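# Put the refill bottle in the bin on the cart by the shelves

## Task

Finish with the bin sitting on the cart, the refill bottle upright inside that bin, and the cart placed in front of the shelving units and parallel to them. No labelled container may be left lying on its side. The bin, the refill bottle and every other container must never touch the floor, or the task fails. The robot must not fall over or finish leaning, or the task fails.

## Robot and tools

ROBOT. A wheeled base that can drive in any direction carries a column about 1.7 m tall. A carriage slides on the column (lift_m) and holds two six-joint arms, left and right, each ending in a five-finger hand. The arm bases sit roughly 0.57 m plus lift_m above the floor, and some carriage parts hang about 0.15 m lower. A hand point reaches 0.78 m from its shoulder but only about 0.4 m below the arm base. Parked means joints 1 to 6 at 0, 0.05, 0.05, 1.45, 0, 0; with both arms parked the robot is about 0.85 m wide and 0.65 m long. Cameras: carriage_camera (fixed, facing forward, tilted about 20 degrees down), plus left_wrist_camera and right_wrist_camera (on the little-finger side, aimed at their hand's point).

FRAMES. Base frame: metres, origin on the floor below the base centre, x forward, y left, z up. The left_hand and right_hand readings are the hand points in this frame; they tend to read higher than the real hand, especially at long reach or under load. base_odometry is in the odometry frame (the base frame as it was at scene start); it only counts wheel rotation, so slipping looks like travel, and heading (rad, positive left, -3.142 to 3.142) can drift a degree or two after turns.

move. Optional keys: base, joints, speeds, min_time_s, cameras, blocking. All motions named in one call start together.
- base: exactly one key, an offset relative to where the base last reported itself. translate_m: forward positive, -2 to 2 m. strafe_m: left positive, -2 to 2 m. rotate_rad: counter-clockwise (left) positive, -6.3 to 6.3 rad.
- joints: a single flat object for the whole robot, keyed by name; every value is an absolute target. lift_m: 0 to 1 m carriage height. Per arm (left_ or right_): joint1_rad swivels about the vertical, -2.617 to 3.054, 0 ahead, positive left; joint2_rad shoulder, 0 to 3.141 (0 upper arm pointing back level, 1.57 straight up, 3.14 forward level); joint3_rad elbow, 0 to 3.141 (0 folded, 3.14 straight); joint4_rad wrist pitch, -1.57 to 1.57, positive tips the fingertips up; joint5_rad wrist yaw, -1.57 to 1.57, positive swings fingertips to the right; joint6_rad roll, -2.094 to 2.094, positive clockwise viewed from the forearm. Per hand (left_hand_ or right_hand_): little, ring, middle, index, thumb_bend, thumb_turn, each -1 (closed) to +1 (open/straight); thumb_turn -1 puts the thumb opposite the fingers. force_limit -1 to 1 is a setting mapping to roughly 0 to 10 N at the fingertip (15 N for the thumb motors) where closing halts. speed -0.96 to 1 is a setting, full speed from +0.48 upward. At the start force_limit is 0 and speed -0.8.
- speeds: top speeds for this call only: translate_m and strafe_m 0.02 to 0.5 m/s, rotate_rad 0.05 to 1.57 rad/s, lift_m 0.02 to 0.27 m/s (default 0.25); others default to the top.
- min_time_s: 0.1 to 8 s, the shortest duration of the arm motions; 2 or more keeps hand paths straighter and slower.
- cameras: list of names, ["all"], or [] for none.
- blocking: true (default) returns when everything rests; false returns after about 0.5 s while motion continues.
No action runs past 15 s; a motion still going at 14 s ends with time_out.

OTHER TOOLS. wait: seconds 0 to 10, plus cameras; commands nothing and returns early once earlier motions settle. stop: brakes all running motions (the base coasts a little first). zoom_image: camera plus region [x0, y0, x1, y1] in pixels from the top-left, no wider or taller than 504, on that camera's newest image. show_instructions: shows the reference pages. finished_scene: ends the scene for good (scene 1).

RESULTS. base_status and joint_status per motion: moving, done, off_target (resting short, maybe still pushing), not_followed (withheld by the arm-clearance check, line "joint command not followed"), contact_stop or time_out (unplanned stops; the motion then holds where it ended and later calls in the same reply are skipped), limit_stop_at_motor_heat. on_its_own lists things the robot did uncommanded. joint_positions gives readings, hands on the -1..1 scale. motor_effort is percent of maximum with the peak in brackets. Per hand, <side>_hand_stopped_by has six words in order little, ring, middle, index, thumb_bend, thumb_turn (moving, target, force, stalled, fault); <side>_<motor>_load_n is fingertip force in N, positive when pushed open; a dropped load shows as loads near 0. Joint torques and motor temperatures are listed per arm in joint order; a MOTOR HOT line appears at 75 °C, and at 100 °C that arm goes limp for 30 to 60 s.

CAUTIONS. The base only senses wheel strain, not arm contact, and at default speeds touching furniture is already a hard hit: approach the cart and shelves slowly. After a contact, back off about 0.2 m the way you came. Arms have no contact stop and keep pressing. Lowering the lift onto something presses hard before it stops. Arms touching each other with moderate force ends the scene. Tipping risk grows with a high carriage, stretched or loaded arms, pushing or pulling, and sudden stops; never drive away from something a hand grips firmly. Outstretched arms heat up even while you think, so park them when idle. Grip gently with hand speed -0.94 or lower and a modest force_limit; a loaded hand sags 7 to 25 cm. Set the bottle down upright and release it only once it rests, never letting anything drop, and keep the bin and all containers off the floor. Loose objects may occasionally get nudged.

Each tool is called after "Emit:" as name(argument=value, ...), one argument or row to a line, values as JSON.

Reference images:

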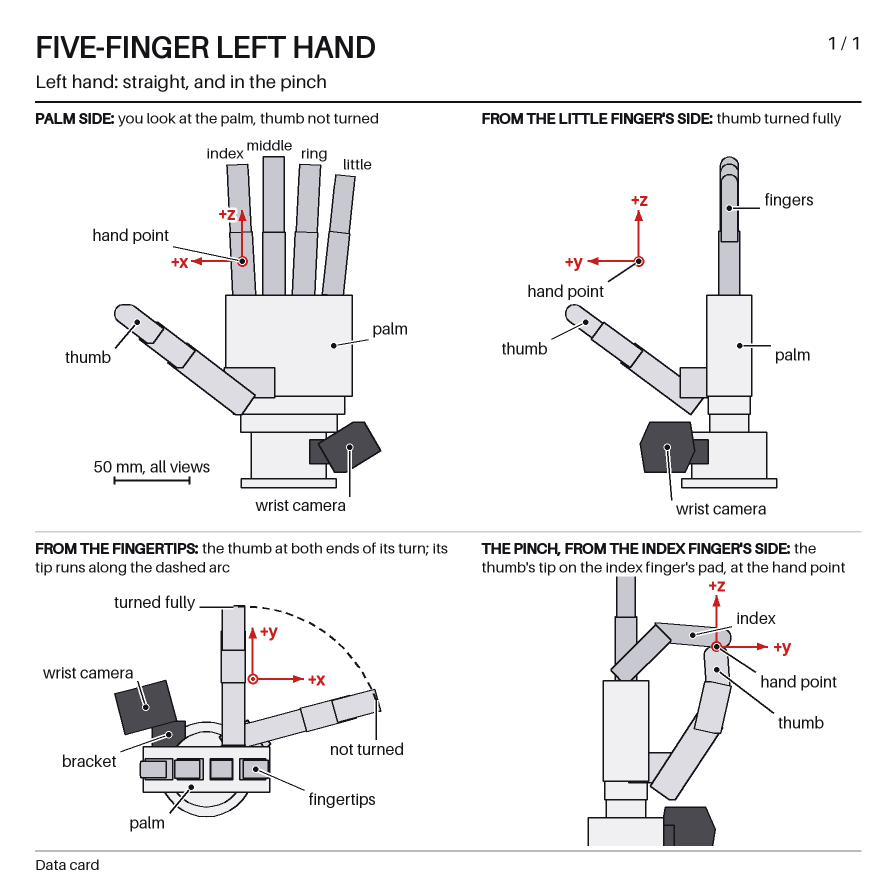

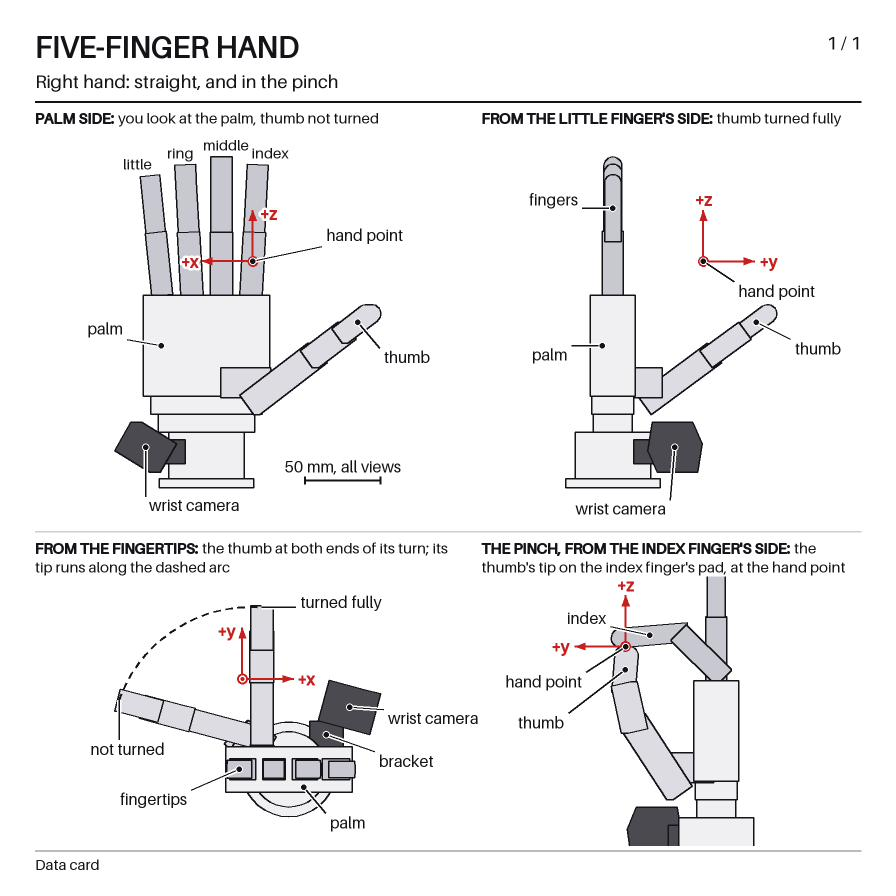

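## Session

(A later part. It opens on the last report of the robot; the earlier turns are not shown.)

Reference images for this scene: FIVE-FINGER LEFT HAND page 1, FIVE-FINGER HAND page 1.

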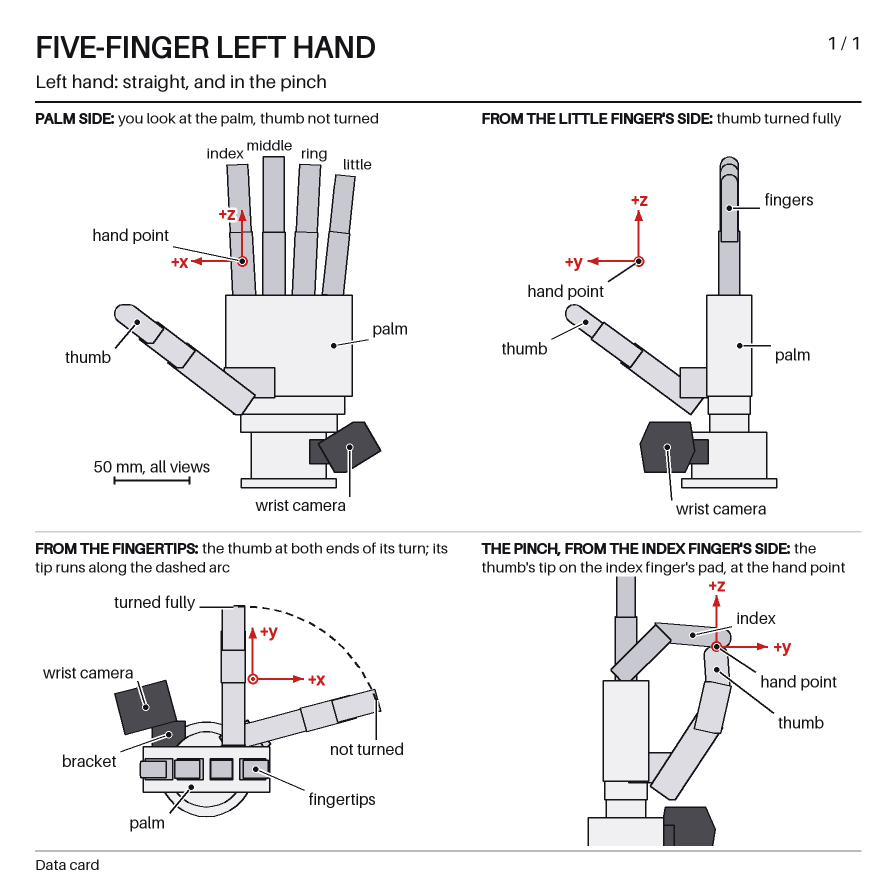

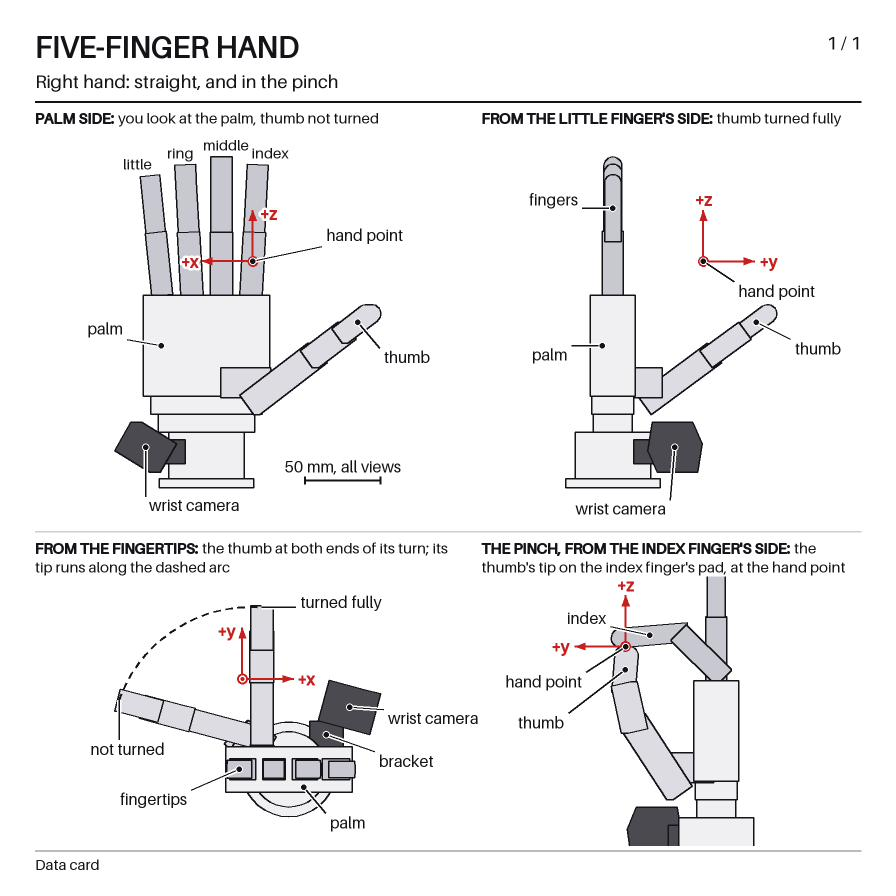

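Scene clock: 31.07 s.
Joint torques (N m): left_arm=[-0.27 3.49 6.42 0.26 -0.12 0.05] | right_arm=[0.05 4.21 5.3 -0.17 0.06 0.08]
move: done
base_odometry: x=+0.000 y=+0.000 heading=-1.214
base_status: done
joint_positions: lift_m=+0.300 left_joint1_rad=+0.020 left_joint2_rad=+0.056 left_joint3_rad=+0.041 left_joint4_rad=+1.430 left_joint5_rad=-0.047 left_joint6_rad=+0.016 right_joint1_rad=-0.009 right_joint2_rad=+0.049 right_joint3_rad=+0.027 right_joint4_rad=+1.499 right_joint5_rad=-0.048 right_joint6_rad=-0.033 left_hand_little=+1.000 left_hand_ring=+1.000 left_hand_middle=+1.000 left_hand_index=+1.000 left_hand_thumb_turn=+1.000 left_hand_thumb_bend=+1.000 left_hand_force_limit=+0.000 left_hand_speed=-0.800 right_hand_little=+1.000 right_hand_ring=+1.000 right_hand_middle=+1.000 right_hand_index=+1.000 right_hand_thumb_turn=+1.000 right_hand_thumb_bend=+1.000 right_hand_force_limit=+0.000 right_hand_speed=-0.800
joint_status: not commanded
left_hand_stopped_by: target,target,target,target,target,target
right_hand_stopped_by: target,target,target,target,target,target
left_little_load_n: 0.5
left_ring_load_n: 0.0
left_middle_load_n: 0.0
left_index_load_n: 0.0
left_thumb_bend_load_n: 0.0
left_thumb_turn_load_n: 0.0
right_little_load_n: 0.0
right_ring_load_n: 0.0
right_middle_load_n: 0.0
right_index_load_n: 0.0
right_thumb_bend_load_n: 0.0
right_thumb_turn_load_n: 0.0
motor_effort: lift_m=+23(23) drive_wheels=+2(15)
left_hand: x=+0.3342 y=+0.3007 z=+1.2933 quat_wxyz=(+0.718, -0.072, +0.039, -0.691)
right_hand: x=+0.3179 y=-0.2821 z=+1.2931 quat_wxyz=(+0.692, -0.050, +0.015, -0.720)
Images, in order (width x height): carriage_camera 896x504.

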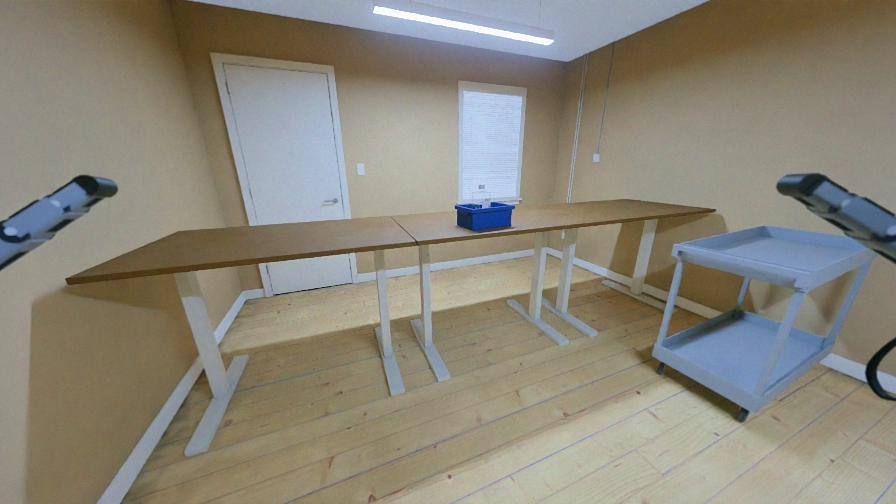

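Emit:
move(
  base={"rotate_rad": 0.384},
  speeds={"rotate_rad": 0.8},
)

Emit:
move(
  base={"strafe_m": -0.9},
  speeds={"strafe_m": 0.3},
  cameras=["carriage_camera"],
)

Emit:
zoom_image(
  camera="carriage_camera",
  region=[370, 160, 530, 250],
)

Emit:
move(
  base={"translate_m": 0.6},
  speeds={"translate_m": 0.3},
  cameras=["carriage_camera"],
)

Emit:
zoom_image(
  camera="carriage_camera",
  region=[320, 140, 576, 284],
)

Scene clock: 35.87 s.
Joint torques (N m): left_arm=[-0.27 3.48 6.46 0.23 -0.12 0.05] | right_arm=[0.05 4.29 5.18 -0.18 0.07 0.07]
move: done
base_odometry: x=+0.000 y=+0.000 heading=-0.831
base_status: done
joint_positions: lift_m=+0.300 left_joint1_rad=+0.020 left_joint2_rad=+0.056 left_joint3_rad=+0.041 left_joint4_rad=+1.430 left_joint5_rad=-0.047 left_joint6_rad=+0.016 right_joint1_rad=-0.009 right_joint2_rad=+0.049 right_joint3_rad=+0.027 right_joint4_rad=+1.499 right_joint5_rad=-0.048 right_joint6_rad=-0.033 left_hand_little=+1.000 left_hand_ring=+1.000 left_hand_middle=+1.000 left_hand_index=+1.000 left_hand_thumb_turn=+1.000 left_hand_thumb_bend=+1.000 left_hand_force_limit=+0.000 left_hand_speed=-0.800 right_hand_little=+1.000 right_hand_ring=+1.000 right_hand_middle=+1.000 right_hand_index=+1.000 right_hand_thumb_turn=+1.000 right_hand_thumb_bend=+1.000 right_hand_force_limit=+0.000 right_hand_speed=-0.800
joint_status: not commanded
left_hand_stopped_by: target,target,target,target,target,target
right_hand_stopped_by: target,target,target,target,target,target
left_little_load_n: 0.0
left_ring_load_n: 0.5
left_middle_load_n: 0.0
left_index_load_n: 0.0
left_thumb_bend_load_n: 0.0
left_thumb_turn_load_n: 0.0
right_little_load_n: 0.0
right_ring_load_n: 0.0
right_middle_load_n: 0.0
right_index_load_n: 0.0
right_thumb_bend_load_n: 0.0
right_thumb_turn_load_n: 0.0
motor_effort: lift_m=+23(23) drive_wheels=-9(13)
left_hand: x=+0.3341 y=+0.3007 z=+1.2933 quat_wxyz=(+0.718, -0.072, +0.038, -0.691)
right_hand: x=+0.3179 y=-0.2821 z=+1.2931 quat_wxyz=(+0.692, -0.050, +0.015, -0.720)
pictures: none

Scene clock: 40.37 s.
Joint torques (N m): left_arm=[-0.31 3.37 6.3 0.26 -0.12 0.06] | right_arm=[0.08 4.08 5.37 -0.16 0.07 0.07]
move: done
base_odometry: x=-0.666 y=-0.606 heading=-0.832
base_status: done
joint_positions: lift_m=+0.300 left_joint1_rad=+0.020 left_joint2_rad=+0.056 left_joint3_rad=+0.041 left_joint4_rad=+1.429 left_joint5_rad=-0.047 left_joint6_rad=+0.016 right_joint1_rad=-0.009 right_joint2_rad=+0.049 right_joint3_rad=+0.027 right_joint4_rad=+1.500 right_joint5_rad=-0.048 right_joint6_rad=-0.033 left_hand_little=+1.000 left_hand_ring=+1.000 left_hand_middle=+1.000 left_hand_index=+1.000 left_hand_thumb_turn=+1.000 left_hand_thumb_bend=+1.000 left_hand_force_limit=+0.000 left_hand_speed=-0.800 right_hand_little=+1.000 right_hand_ring=+1.000 right_hand_middle=+1.000 right_hand_index=+1.000 right_hand_thumb_turn=+1.000 right_hand_thumb_bend=+1.000 right_hand_force_limit=+0.000 right_hand_speed=-0.800
joint_status: not commanded
left_hand_stopped_by: target,target,target,target,target,target
right_hand_stopped_by: target,target,target,target,target,target
left_little_load_n: 0.0
left_ring_load_n: 0.0
left_middle_load_n: 0.0
left_index_load_n: 0.0
left_thumb_bend_load_n: 0.0
left_thumb_turn_load_n: 0.0
right_little_load_n: 0.0
right_ring_load_n: 0.0
right_middle_load_n: 0.0
right_index_load_n: 0.0
right_thumb_bend_load_n: 0.0
right_thumb_turn_load_n: 0.0
motor_effort: lift_m=+23(23) drive_wheels=-6(18)
left_hand: x=+0.3343 y=+0.3007 z=+1.2932 quat_wxyz=(+0.718, -0.072, +0.039, -0.691)
right_hand: x=+0.3177 y=-0.2821 z=+1.2931 quat_wxyz=(+0.692, -0.049, +0.015, -0.720)
Images, in order (width x height): carriage_camera 896x504.

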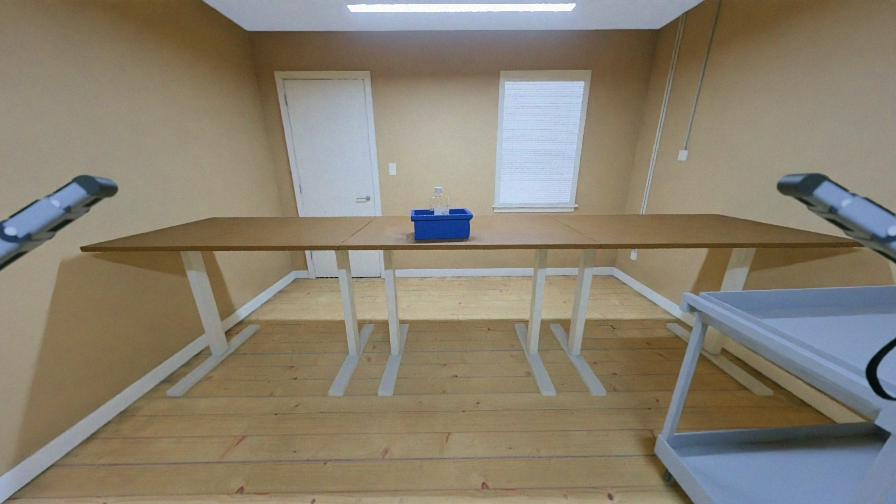

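Scaled by 3.150 from the camera's image (finer frame: 1280x720).

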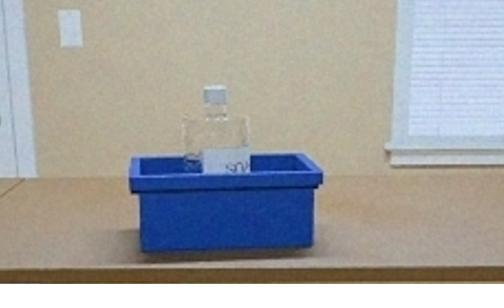

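Scene clock: 43.97 s.
Joint torques (N m): left_arm=[-0.29 3.55 6.42 0.26 -0.12 0.06] | right_arm=[0.03 4.21 5.2 -0.18 0.07 0.08]
move: done
base_odometry: x=-0.262 y=-1.050 heading=-0.832
base_status: done
joint_positions: lift_m=+0.300 left_joint1_rad=+0.020 left_joint2_rad=+0.056 left_joint3_rad=+0.041 left_joint4_rad=+1.430 left_joint5_rad=-0.047 left_joint6_rad=+0.016 right_joint1_rad=-0.009 right_joint2_rad=+0.049 right_joint3_rad=+0.027 right_joint4_rad=+1.500 right_joint5_rad=-0.048 right_joint6_rad=-0.033 left_hand_little=+1.000 left_hand_ring=+1.000 left_hand_middle=+1.000 left_hand_index=+1.000 left_hand_thumb_turn=+1.000 left_hand_thumb_bend=+1.000 left_hand_force_limit=+0.000 left_hand_speed=-0.800 right_hand_little=+1.000 right_hand_ring=+1.000 right_hand_middle=+1.000 right_hand_index=+1.000 right_hand_thumb_turn=+1.000 right_hand_thumb_bend=+1.000 right_hand_force_limit=+0.000 right_hand_speed=-0.800
joint_status: not commanded
left_hand_stopped_by: target,target,target,target,target,target
right_hand_stopped_by: target,target,target,target,target,target
left_little_load_n: 0.0
left_ring_load_n: 0.0
left_middle_load_n: 0.0
left_index_load_n: 0.0
left_thumb_bend_load_n: 0.0
left_thumb_turn_load_n: 0.0
right_little_load_n: 0.0
right_ring_load_n: -0.5
right_middle_load_n: 0.0
right_index_load_n: 0.0
right_thumb_bend_load_n: 0.0
right_thumb_turn_load_n: 0.0
motor_effort: lift_m=+23(23) drive_wheels=-4(12)
left_hand: x=+0.3341 y=+0.3007 z=+1.2933 quat_wxyz=(+0.718, -0.072, +0.038, -0.691)
right_hand: x=+0.3176 y=-0.2821 z=+1.2932 quat_wxyz=(+0.692, -0.049, +0.015, -0.720)
Images, in order (width x height): carriage_camera 896x504.

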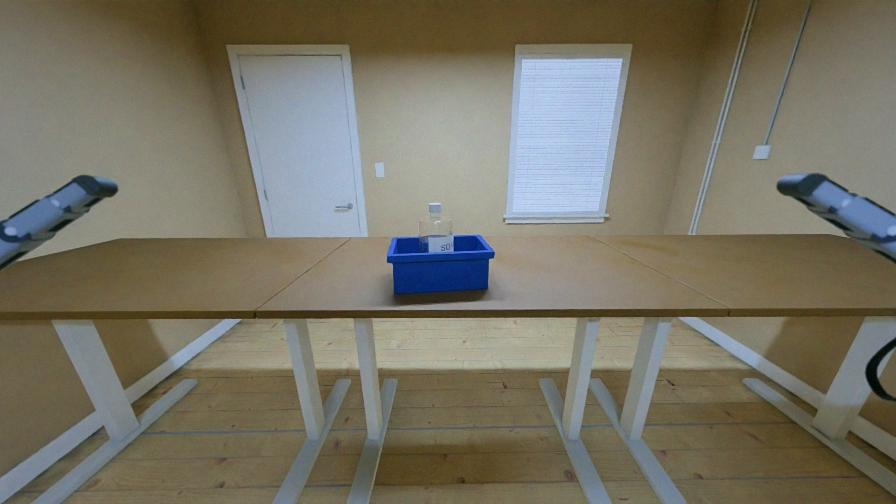

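Scaled by 1.969 from the camera's image (finer frame: 1280x720).

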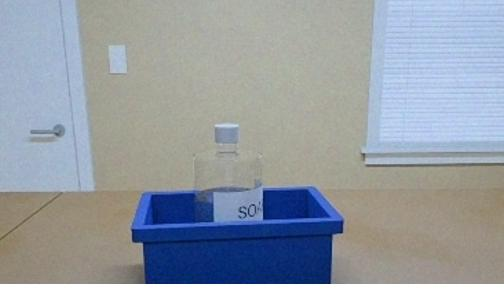

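Emit:
move(
  base={"translate_m": 0.3},
  joints={"lift_m": 0.6},
  speeds={"translate_m": 0.2},
  cameras=["carriage_camera"],
)

Emit:
zoom_image(
  camera="carriage_camera",
  region=[320, 220, 576, 404],
)

Scene clock: 51.43 s.
Joint torques (N m): left_arm=[-0.29 3.47 6.34 0.25 -0.12 0.05] | right_arm=[0.05 4.18 5.33 -0.22 0.07 0.07]
move: done
base_odometry: x=-0.060 y=-1.272 heading=-0.833
base_status: done
joint_positions: lift_m=+0.600 left_joint1_rad=+0.020 left_joint2_rad=+0.056 left_joint3_rad=+0.041 left_joint4_rad=+1.430 left_joint5_rad=-0.047 left_joint6_rad=+0.016 right_joint1_rad=-0.009 right_joint2_rad=+0.049 right_joint3_rad=+0.027 right_joint4_rad=+1.501 right_joint5_rad=-0.048 right_joint6_rad=-0.033 left_hand_little=+1.000 left_hand_ring=+1.000 left_hand_middle=+1.000 left_hand_index=+1.000 left_hand_thumb_turn=+1.000 left_hand_thumb_bend=+1.000 left_hand_force_limit=+0.000 left_hand_speed=-0.800 right_hand_little=+1.000 right_hand_ring=+1.000 right_hand_middle=+1.000 right_hand_index=+1.000 right_hand_thumb_turn=+1.000 right_hand_thumb_bend=+1.000 right_hand_force_limit=+0.000 right_hand_speed=-0.800
joint_status: all done
left_hand_stopped_by: target,target,target,target,target,target
right_hand_stopped_by: target,target,target,target,target,target
left_little_load_n: 0.0
left_ring_load_n: 0.0
left_middle_load_n: 0.0
left_index_load_n: 0.0
left_thumb_bend_load_n: 0.0
left_thumb_turn_load_n: -0.5
right_little_load_n: 0.0
right_ring_load_n: 0.0
right_middle_load_n: 0.0
right_index_load_n: 0.0
right_thumb_bend_load_n: 0.0
right_thumb_turn_load_n: 0.5
motor_effort: lift_m=+22(28) drive_wheels=-4(12)
left_hand: x=+0.3342 y=+0.3007 z=+1.5934 quat_wxyz=(+0.718, -0.072, +0.039, -0.691)
right_hand: x=+0.3173 y=-0.2821 z=+1.5933 quat_wxyz=(+0.692, -0.049, +0.015, -0.720)
Images, in order (width x height): carriage_camera 896x504.

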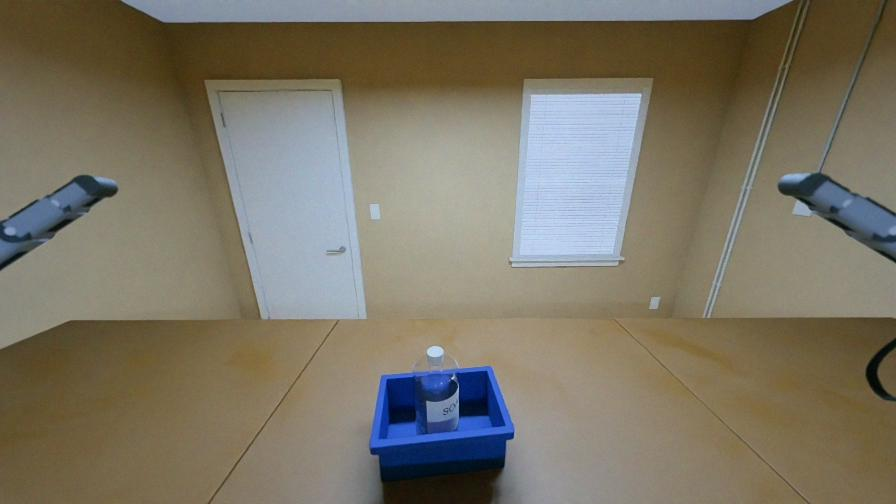

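Scaled by 1.969 from the camera's image (finer frame: 1280x720).

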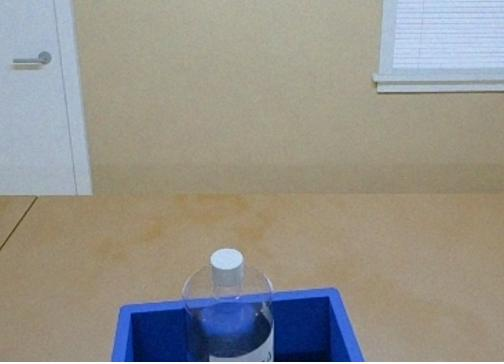

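Emit:
zoom_image(
  camera="carriage_camera",
  region=[350, 330, 540, 500],
)

Scaled by 2.653 from the camera's image (finer frame: 1280x720).

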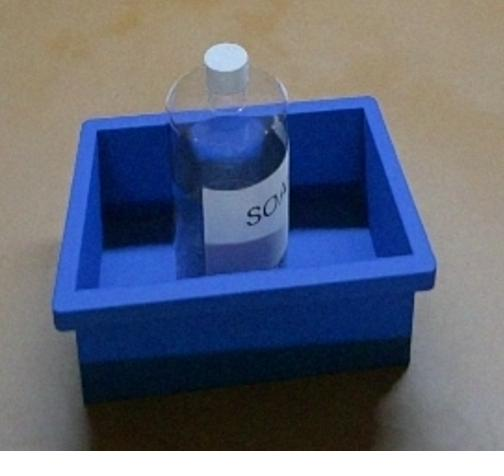

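Emit:
move(
  base={"translate_m": -0.45},
  joints={"lift_m": 0.3},
  speeds={"translate_m": 0.3},
)

Emit:
move(
  base={"rotate_rad": -1.57},
  speeds={"rotate_rad": 0.8},
  cameras=["carriage_camera"],
)

Scene clock: 64.27 s.
Joint torques (N m): left_arm=[-0.29 3.56 6.6 0.19 -0.12 0.05] | right_arm=[0.05 4.29 5.39 -0.18 0.08 0.08]
move: done
base_odometry: x=-0.363 y=-0.939 heading=-0.833
base_status: done
joint_positions: lift_m=+0.300 left_joint1_rad=+0.020 left_joint2_rad=+0.056 left_joint3_rad=+0.041 left_joint4_rad=+1.431 left_joint5_rad=-0.047 left_joint6_rad=+0.016 right_joint1_rad=-0.009 right_joint2_rad=+0.049 right_joint3_rad=+0.027 right_joint4_rad=+1.503 right_joint5_rad=-0.048 right_joint6_rad=-0.033 left_hand_little=+1.000 left_hand_ring=+1.000 left_hand_middle=+1.000 left_hand_index=+1.000 left_hand_thumb_turn=+1.000 left_hand_thumb_bend=+1.000 left_hand_force_limit=+0.000 left_hand_speed=-0.800 right_hand_little=+1.000 right_hand_ring=+1.000 right_hand_middle=+1.000 right_hand_index=+1.000 right_hand_thumb_turn=+1.000 right_hand_thumb_bend=+1.000 right_hand_force_limit=+0.000 right_hand_speed=-0.800
joint_status: all done
left_hand_stopped_by: target,target,target,target,target,target
right_hand_stopped_by: target,target,target,target,target,target
left_little_load_n: 0.0
left_ring_load_n: 0.0
left_middle_load_n: 0.0
left_index_load_n: 0.0
left_thumb_bend_load_n: 0.0
left_thumb_turn_load_n: 0.0
right_little_load_n: 0.0
right_ring_load_n: 0.0
right_middle_load_n: 0.0
right_index_load_n: 0.0
right_thumb_bend_load_n: 0.0
right_thumb_turn_load_n: 0.0
motor_effort: lift_m=+23(24) drive_wheels=-4(16)
left_hand: x=+0.3338 y=+0.3007 z=+1.2934 quat_wxyz=(+0.718, -0.071, +0.038, -0.691)
right_hand: x=+0.3170 y=-0.2821 z=+1.2933 quat_wxyz=(+0.692, -0.049, +0.014, -0.720)
pictures: none

Scene clock: 67.53 s.
Joint torques (N m): left_arm=[-0.29 3.52 6.39 0.29 -0.12 0.05] | right_arm=[0.08 4.29 5.3 -0.2 0.05 0.08]
move: done
base_odometry: x=-0.363 y=-0.939 heading=-2.403
base_status: done
joint_positions: lift_m=+0.300 left_joint1_rad=+0.020 left_joint2_rad=+0.056 left_joint3_rad=+0.041 left_joint4_rad=+1.431 left_joint5_rad=-0.047 left_joint6_rad=+0.016 right_joint1_rad=-0.009 right_joint2_rad=+0.049 right_joint3_rad=+0.027 right_joint4_rad=+1.502 right_joint5_rad=-0.048 right_joint6_rad=-0.033 left_hand_little=+1.000 left_hand_ring=+1.000 left_hand_middle=+1.000 left_hand_index=+1.000 left_hand_thumb_turn=+1.000 left_hand_thumb_bend=+1.000 left_hand_force_limit=+0.000 left_hand_speed=-0.800 right_hand_little=+1.000 right_hand_ring=+1.000 right_hand_middle=+1.000 right_hand_index=+1.000 right_hand_thumb_turn=+1.000 right_hand_thumb_bend=+1.000 right_hand_force_limit=+0.000 right_hand_speed=-0.800
joint_status: not commanded
left_hand_stopped_by: target,target,target,target,target,target
right_hand_stopped_by: target,target,target,target,target,target
left_little_load_n: 0.0
left_ring_load_n: -0.5
left_middle_load_n: 0.0
left_index_load_n: 0.0
left_thumb_bend_load_n: 0.0
left_thumb_turn_load_n: 0.0
right_little_load_n: 0.0
right_ring_load_n: 0.0
right_middle_load_n: 0.0
right_index_load_n: 0.0
right_thumb_bend_load_n: 0.0
right_thumb_turn_load_n: 0.0
motor_effort: lift_m=+23(24) drive_wheels=+2(10)
left_hand: x=+0.3339 y=+0.3007 z=+1.2934 quat_wxyz=(+0.718, -0.072, +0.038, -0.691)
right_hand: x=+0.3172 y=-0.2821 z=+1.2932 quat_wxyz=(+0.692, -0.049, +0.014, -0.720)
Images, in order (width x height): carriage_camera 896x504.

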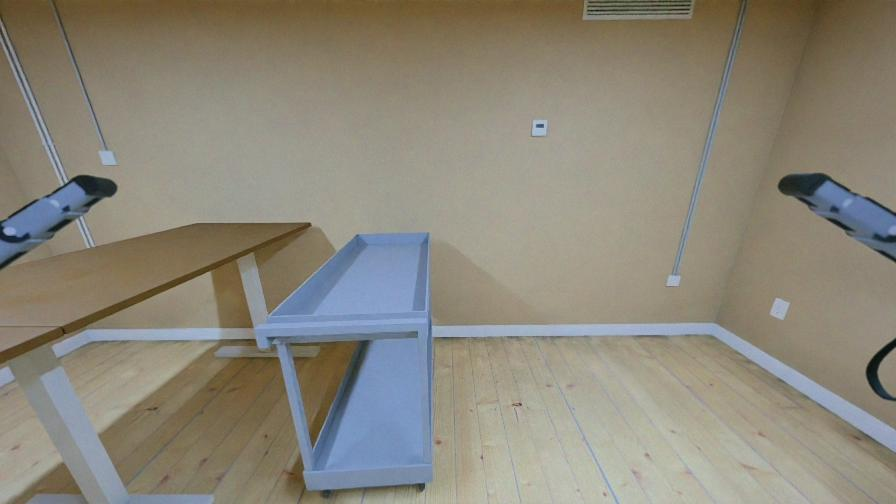

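Emit:
zoom_image(
  camera="carriage_camera",
  region=[230, 220, 460, 500],
)

Scaled by 1.800 from the camera's image (finer frame: 1280x720).

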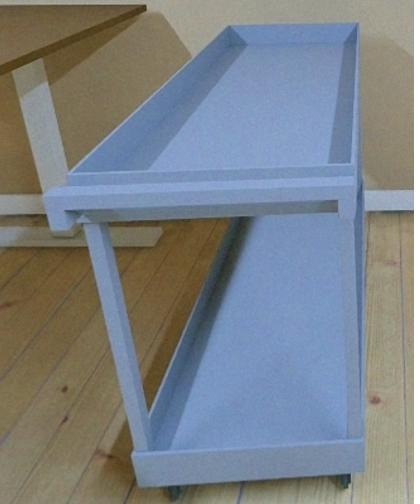

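Emit:
zoom_image(
  camera="carriage_camera",
  region=[640, 250, 800, 340],
)

Emit:
zoom_image(
  camera="carriage_camera",
  region=[350, 210, 460, 330],
)

Emit:
zoom_image(
  camera="carriage_camera",
  region=[240, 300, 450, 360],
)

Emit:
move(
  joints={"lift_m": 0.6},
  cameras=["carriage_camera"],
)

Emit:
zoom_image(
  camera="carriage_camera",
  region=[640, 330, 800, 420],
)

Scaled by 3.150 from the camera's image (finer frame: 1280x720).

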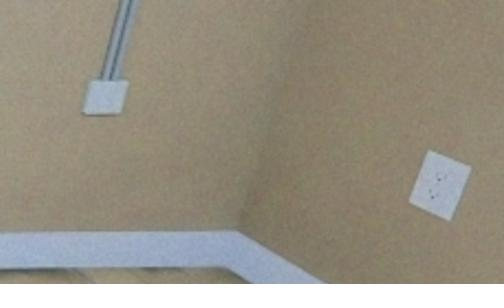

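Scaled by 4.200 from the camera's image (finer frame: 1280x720).

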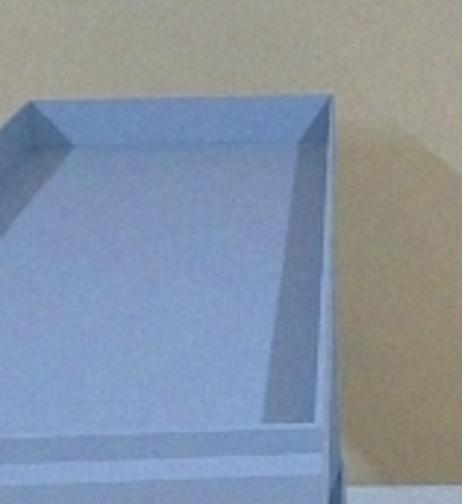

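Scaled by 2.400 from the camera's image (finer frame: 1280x720).

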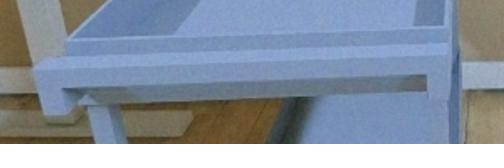

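Scene clock: 86.80 s.
Joint torques (N m): left_arm=[-0.29 3.54 6.52 0.31 -0.12 0.06] | right_arm=[0.05 4.27 5.41 -0.2 0.06 0.08]
move: done
base_odometry: x=-0.363 y=-0.939 heading=-2.403
base_status: not commanded
joint_positions: lift_m=+0.600 left_joint1_rad=+0.020 left_joint2_rad=+0.056 left_joint3_rad=+0.041 left_joint4_rad=+1.430 left_joint5_rad=-0.047 left_joint6_rad=+0.016 right_joint1_rad=-0.009 right_joint2_rad=+0.049 right_joint3_rad=+0.027 right_joint4_rad=+1.502 right_joint5_rad=-0.048 right_joint6_rad=-0.033 left_hand_little=+1.000 left_hand_ring=+1.000 left_hand_middle=+1.000 left_hand_index=+1.000 left_hand_thumb_turn=+1.000 left_hand_thumb_bend=+1.000 left_hand_force_limit=+0.000 left_hand_speed=-0.800 right_hand_little=+1.000 right_hand_ring=+1.000 right_hand_middle=+1.000 right_hand_index=+1.000 right_hand_thumb_turn=+1.000 right_hand_thumb_bend=+1.000 right_hand_force_limit=+0.000 right_hand_speed=-0.800
joint_status: all done
left_hand_stopped_by: target,target,target,target,target,target
right_hand_stopped_by: target,target,target,target,target,target
left_little_load_n: 0.0
left_ring_load_n: 0.0
left_middle_load_n: 0.0
left_index_load_n: 0.0
left_thumb_bend_load_n: 0.0
left_thumb_turn_load_n: 0.0
right_little_load_n: 0.0
right_ring_load_n: 0.0
right_middle_load_n: 0.0
right_index_load_n: 0.0
right_thumb_bend_load_n: 0.0
right_thumb_turn_load_n: 0.0
motor_effort: lift_m=+23(28) drive_wheels=+2(2)
left_hand: x=+0.3340 y=+0.3007 z=+1.5934 quat_wxyz=(+0.718, -0.072, +0.038, -0.691)
right_hand: x=+0.3172 y=-0.2821 z=+1.5934 quat_wxyz=(+0.692, -0.049, +0.014, -0.720)
Images, in order (width x height): carriage_camera 896x504.

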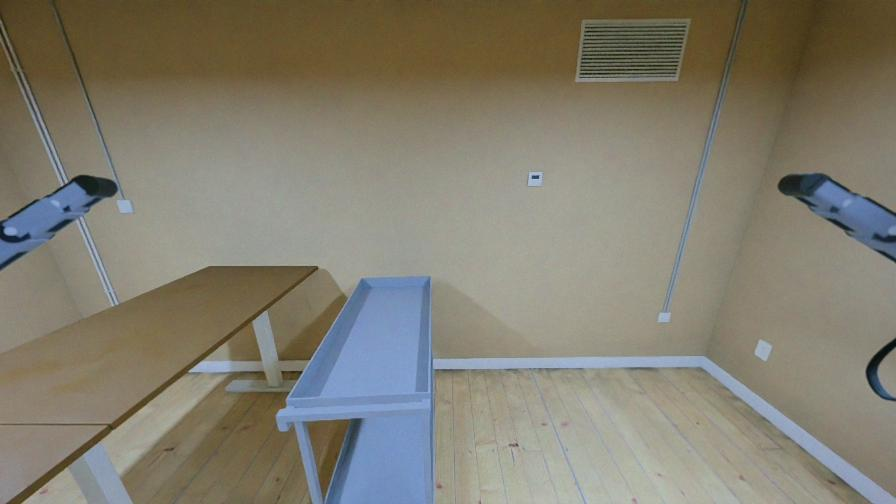

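Scaled by 3.150 from the camera's image (finer frame: 1280x720).

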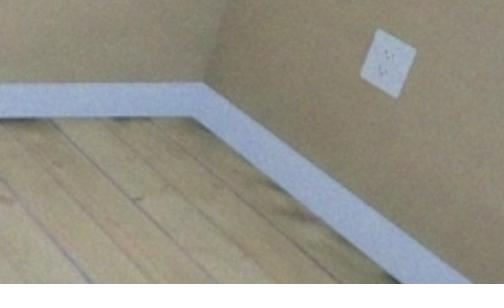

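Emit:
zoom_image(
  camera="carriage_camera",
  region=[260, 370, 450, 500],
)

Emit:
move(
  joints={"lift_m": 0.15},
  base={"translate_m": -0.2},
  cameras=["carriage_camera"],
)

Emit:
zoom_image(
  camera="carriage_camera",
  region=[260, 200, 460, 460],
)

Scaled by 2.653 from the camera's image (finer frame: 1280x720).

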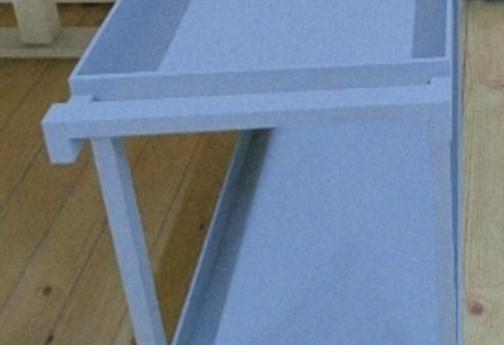

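Scene clock: 98.70 s.
Joint torques (N m): left_arm=[-0.29 3.47 6.54 0.22 -0.11 0.05] | right_arm=[0.06 4.49 5.37 -0.23 0.07 0.07]
Motor temperatures (°C): left_arm=[31 30 37 31 32 30] | right_arm=[31 32 36 32 33 31]
move: done
base_odometry: x=-0.215 y=-0.804 heading=-2.404
base_status: done
joint_positions: lift_m=+0.150 left_joint1_rad=+0.020 left_joint2_rad=+0.056 left_joint3_rad=+0.041 left_joint4_rad=+1.430 left_joint5_rad=-0.047 left_joint6_rad=+0.016 right_joint1_rad=-0.009 right_joint2_rad=+0.049 right_joint3_rad=+0.027 right_joint4_rad=+1.503 right_joint5_rad=-0.048 right_joint6_rad=-0.033 left_hand_little=+1.000 left_hand_ring=+1.000 left_hand_middle=+1.000 left_hand_index=+1.000 left_hand_thumb_turn=+1.000 left_hand_thumb_bend=+1.000 left_hand_force_limit=+0.000 left_hand_speed=-0.800 right_hand_little=+1.000 right_hand_ring=+1.000 right_hand_middle=+1.000 right_hand_index=+1.000 right_hand_thumb_turn=+1.000 right_hand_thumb_bend=+1.000 right_hand_force_limit=+0.000 right_hand_speed=-0.800
joint_status: all done
left_hand_stopped_by: target,target,target,target,target,target
right_hand_stopped_by: target,target,target,target,target,target
left_little_load_n: 0.0
left_ring_load_n: 0.0
left_middle_load_n: 0.0
left_index_load_n: 0.0
left_thumb_bend_load_n: 0.0
left_thumb_turn_load_n: 0.0
right_little_load_n: 0.0
right_ring_load_n: 0.0
right_middle_load_n: 0.0
right_index_load_n: 0.0
right_thumb_bend_load_n: 0.0
right_thumb_turn_load_n: 0.0
motor_effort: lift_m=+23(24) drive_wheels=-5(15)
left_hand: x=+0.3340 y=+0.3007 z=+1.1433 quat_wxyz=(+0.718, -0.072, +0.038, -0.691)
right_hand: x=+0.3169 y=-0.2821 z=+1.1434 quat_wxyz=(+0.692, -0.048, +0.014, -0.720)
Images, in order (width x height): carriage_camera 896x504.

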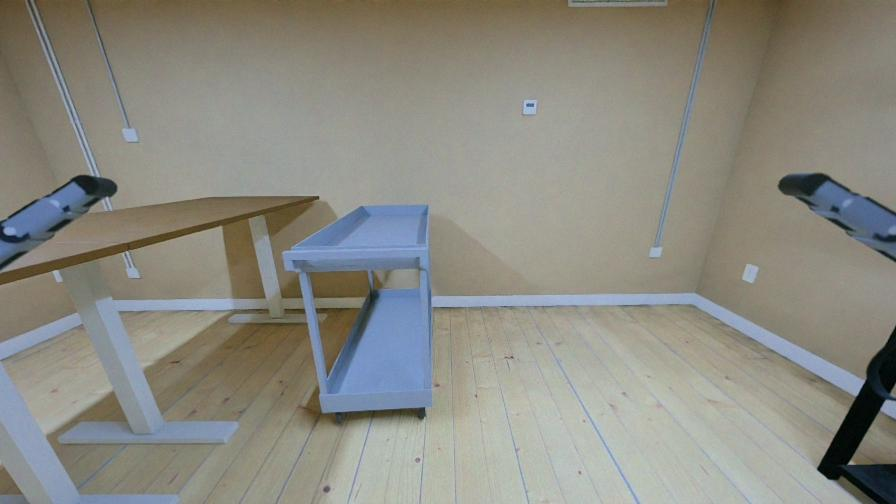

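Scaled by 1.938 from the camera's image (finer frame: 1280x720).

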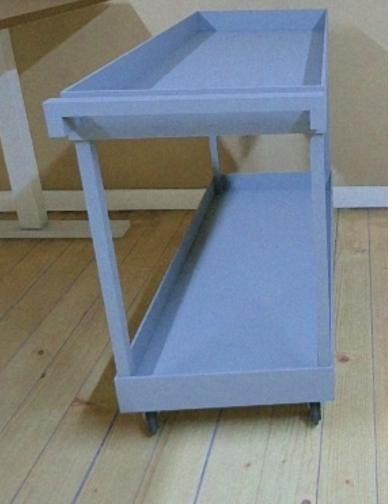

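Emit:
move(
  joints={"left_joint1_rad": 0, "left_joint2_rad": 1.2, "left_joint3_rad": 1.2, "left_joint4_rad": 0, "left_joint5_rad": 0, "left_joint6_rad": 0, "right_joint1_rad": 0, "right_joint2_rad": 1.2, "right_joint3_rad": 1.2, "right_joint4_rad": 0, "right_joint5_rad": 0, "right_joint6_rad": 0, "lift_m": 0.3},
  min_time_s=2,
)

Emit:
move(
  joints={"left_joint2_rad": 1.2, "left_joint3_rad": 0.7, "left_joint4_rad": -1.07, "right_joint2_rad": 1.6, "right_joint3_rad": 1.2, "right_joint4_rad": -1.17},
  min_time_s=2,
  cameras=["all"],
)

Scene clock: 103.37 s.
Joint torques (N m): left_arm=[-0.66 -3.48 11.73 2.34 -0.03 -0.03] | right_arm=[0.55 -3.92 10.58 2.26 0.2 0.16]
move: done
base_odometry: x=-0.215 y=-0.804 heading=-2.404
base_status: not commanded
joint_positions: lift_m=+0.300 left_joint1_rad=+0.005 left_joint2_rad=+1.192 left_joint3_rad=+1.164 left_joint4_rad=+0.012 left_joint5_rad=-0.012 left_joint6_rad=+0.009 right_joint1_rad=-0.006 right_joint2_rad=+1.194 right_joint3_rad=+1.165 right_joint4_rad=+0.003 right_joint5_rad=-0.017 right_joint6_rad=-0.009 left_hand_little=+1.000 left_hand_ring=+1.000 left_hand_middle=+1.000 left_hand_index=+1.000 left_hand_thumb_turn=+1.000 left_hand_thumb_bend=+1.000 left_hand_force_limit=+0.000 left_hand_speed=-0.800 right_hand_little=+1.000 right_hand_ring=+1.000 right_hand_middle=+1.000 right_hand_index=+1.000 right_hand_thumb_turn=+1.000 right_hand_thumb_bend=+1.000 right_hand_force_limit=+0.000 right_hand_speed=-0.800
joint_status: all done
left_hand_stopped_by: target,target,target,target,target,target
right_hand_stopped_by: target,target,target,target,target,target
left_little_load_n: 0.0
left_ring_load_n: 0.0
left_middle_load_n: 0.0
left_index_load_n: 0.0
left_thumb_bend_load_n: 0.0
left_thumb_turn_load_n: 0.0
right_little_load_n: 0.0
right_ring_load_n: 0.0
right_middle_load_n: 0.0
right_index_load_n: 0.0
right_thumb_bend_load_n: 0.0
right_thumb_turn_load_n: 0.0
motor_effort: lift_m=+23(28) drive_wheels=+2(6)
left_hand: x=+0.6662 y=+0.2937 z=+1.1993 quat_wxyz=(+0.502, -0.506, +0.502, -0.490)
right_hand: x=+0.6651 y=-0.2884 z=+1.1969 quat_wxyz=(+0.494, -0.511, +0.501, -0.493)
pictures: none

Scene clock: 105.77 s.
Joint torques (N m): left_arm=[-0.68 -1.81 5.15 0.32 -0.04 -0.03] | right_arm=[0.57 -5.64 8.9 0.1 0.15 0.16]
move: done
base_odometry: x=-0.215 y=-0.804 heading=-2.404
base_status: not commanded
joint_positions: lift_m=+0.300 left_joint1_rad=+0.005 left_joint2_rad=+1.192 left_joint3_rad=+0.715 left_joint4_rad=-1.059 left_joint5_rad=-0.010 left_joint6_rad=+0.009 right_joint1_rad=-0.006 right_joint2_rad=+1.591 right_joint3_rad=+1.166 right_joint4_rad=-1.158 right_joint5_rad=-0.015 right_joint6_rad=-0.009 left_hand_little=+1.000 left_hand_ring=+1.000 left_hand_middle=+1.000 left_hand_index=+1.000 left_hand_thumb_turn=+1.000 left_hand_thumb_bend=+1.000 left_hand_force_limit=+0.000 left_hand_speed=-0.800 right_hand_little=+1.000 right_hand_ring=+1.000 right_hand_middle=+1.000 right_hand_index=+1.000 right_hand_thumb_turn=+1.000 right_hand_thumb_bend=+1.000 right_hand_force_limit=+0.000 right_hand_speed=-0.800
joint_status: all done
left_hand_stopped_by: target,target,target,target,target,target
right_hand_stopped_by: target,target,target,target,target,target
left_little_load_n: 0.0
left_ring_load_n: 0.0
left_middle_load_n: 0.0
left_index_load_n: 0.0
left_thumb_bend_load_n: 0.0
left_thumb_turn_load_n: 0.0
right_little_load_n: 0.0
right_ring_load_n: 0.0
right_middle_load_n: 0.0
right_index_load_n: 0.0
right_thumb_bend_load_n: 0.0
right_thumb_turn_load_n: 0.0
motor_effort: lift_m=+23(23) drive_wheels=+2(2)
left_hand: x=+0.3462 y=+0.2917 z=+0.8814 quat_wxyz=(+0.016, -0.706, +0.708, -0.009)
right_hand: x=+0.4392 y=-0.2874 z=+0.9164 quat_wxyz=(+0.001, -0.708, +0.706, +0.009)
pictures: carriage_camera, left_wrist_camera, right_wrist_camera
Images, in order (width x height): carriage_camera 896x504, left_wrist_camera 896x504, right_wrist_camera 896x504.

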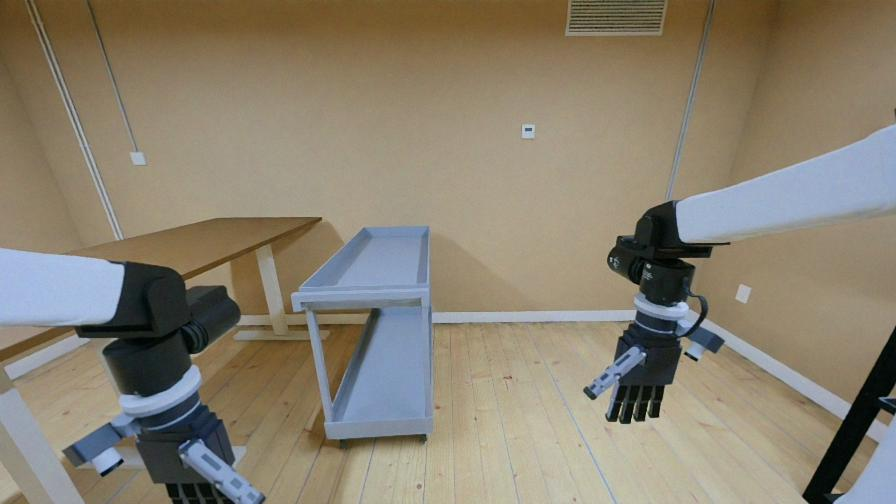

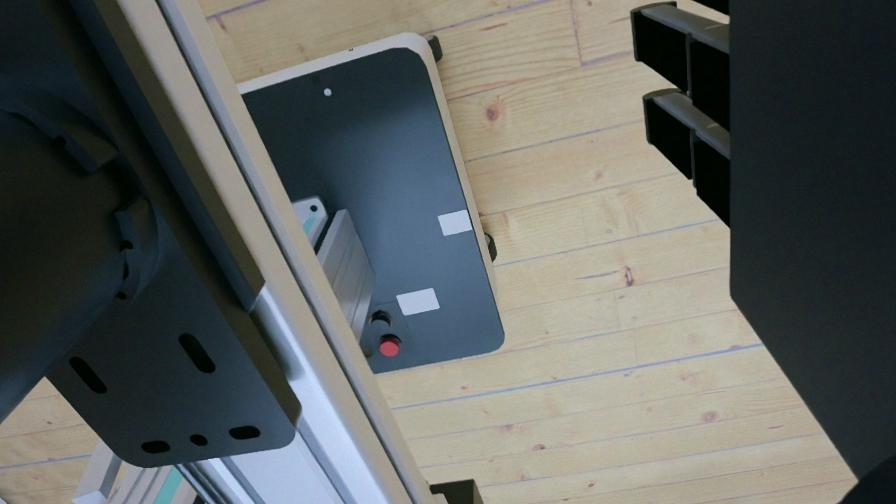

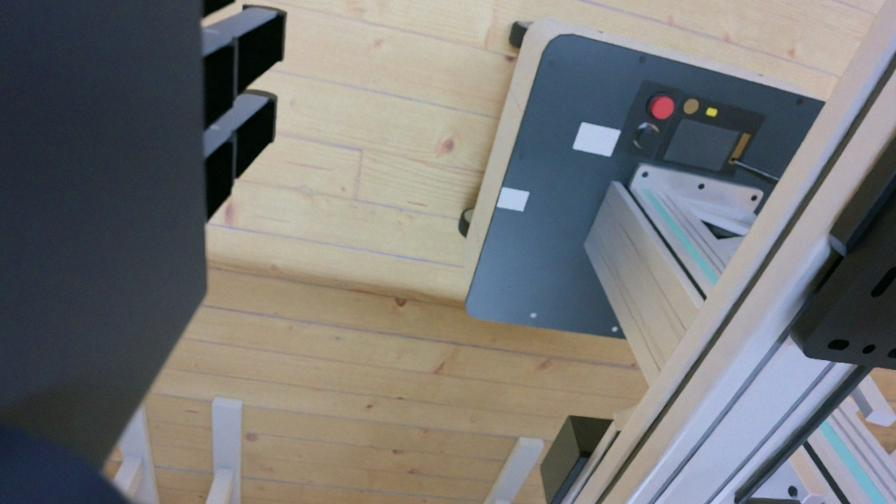

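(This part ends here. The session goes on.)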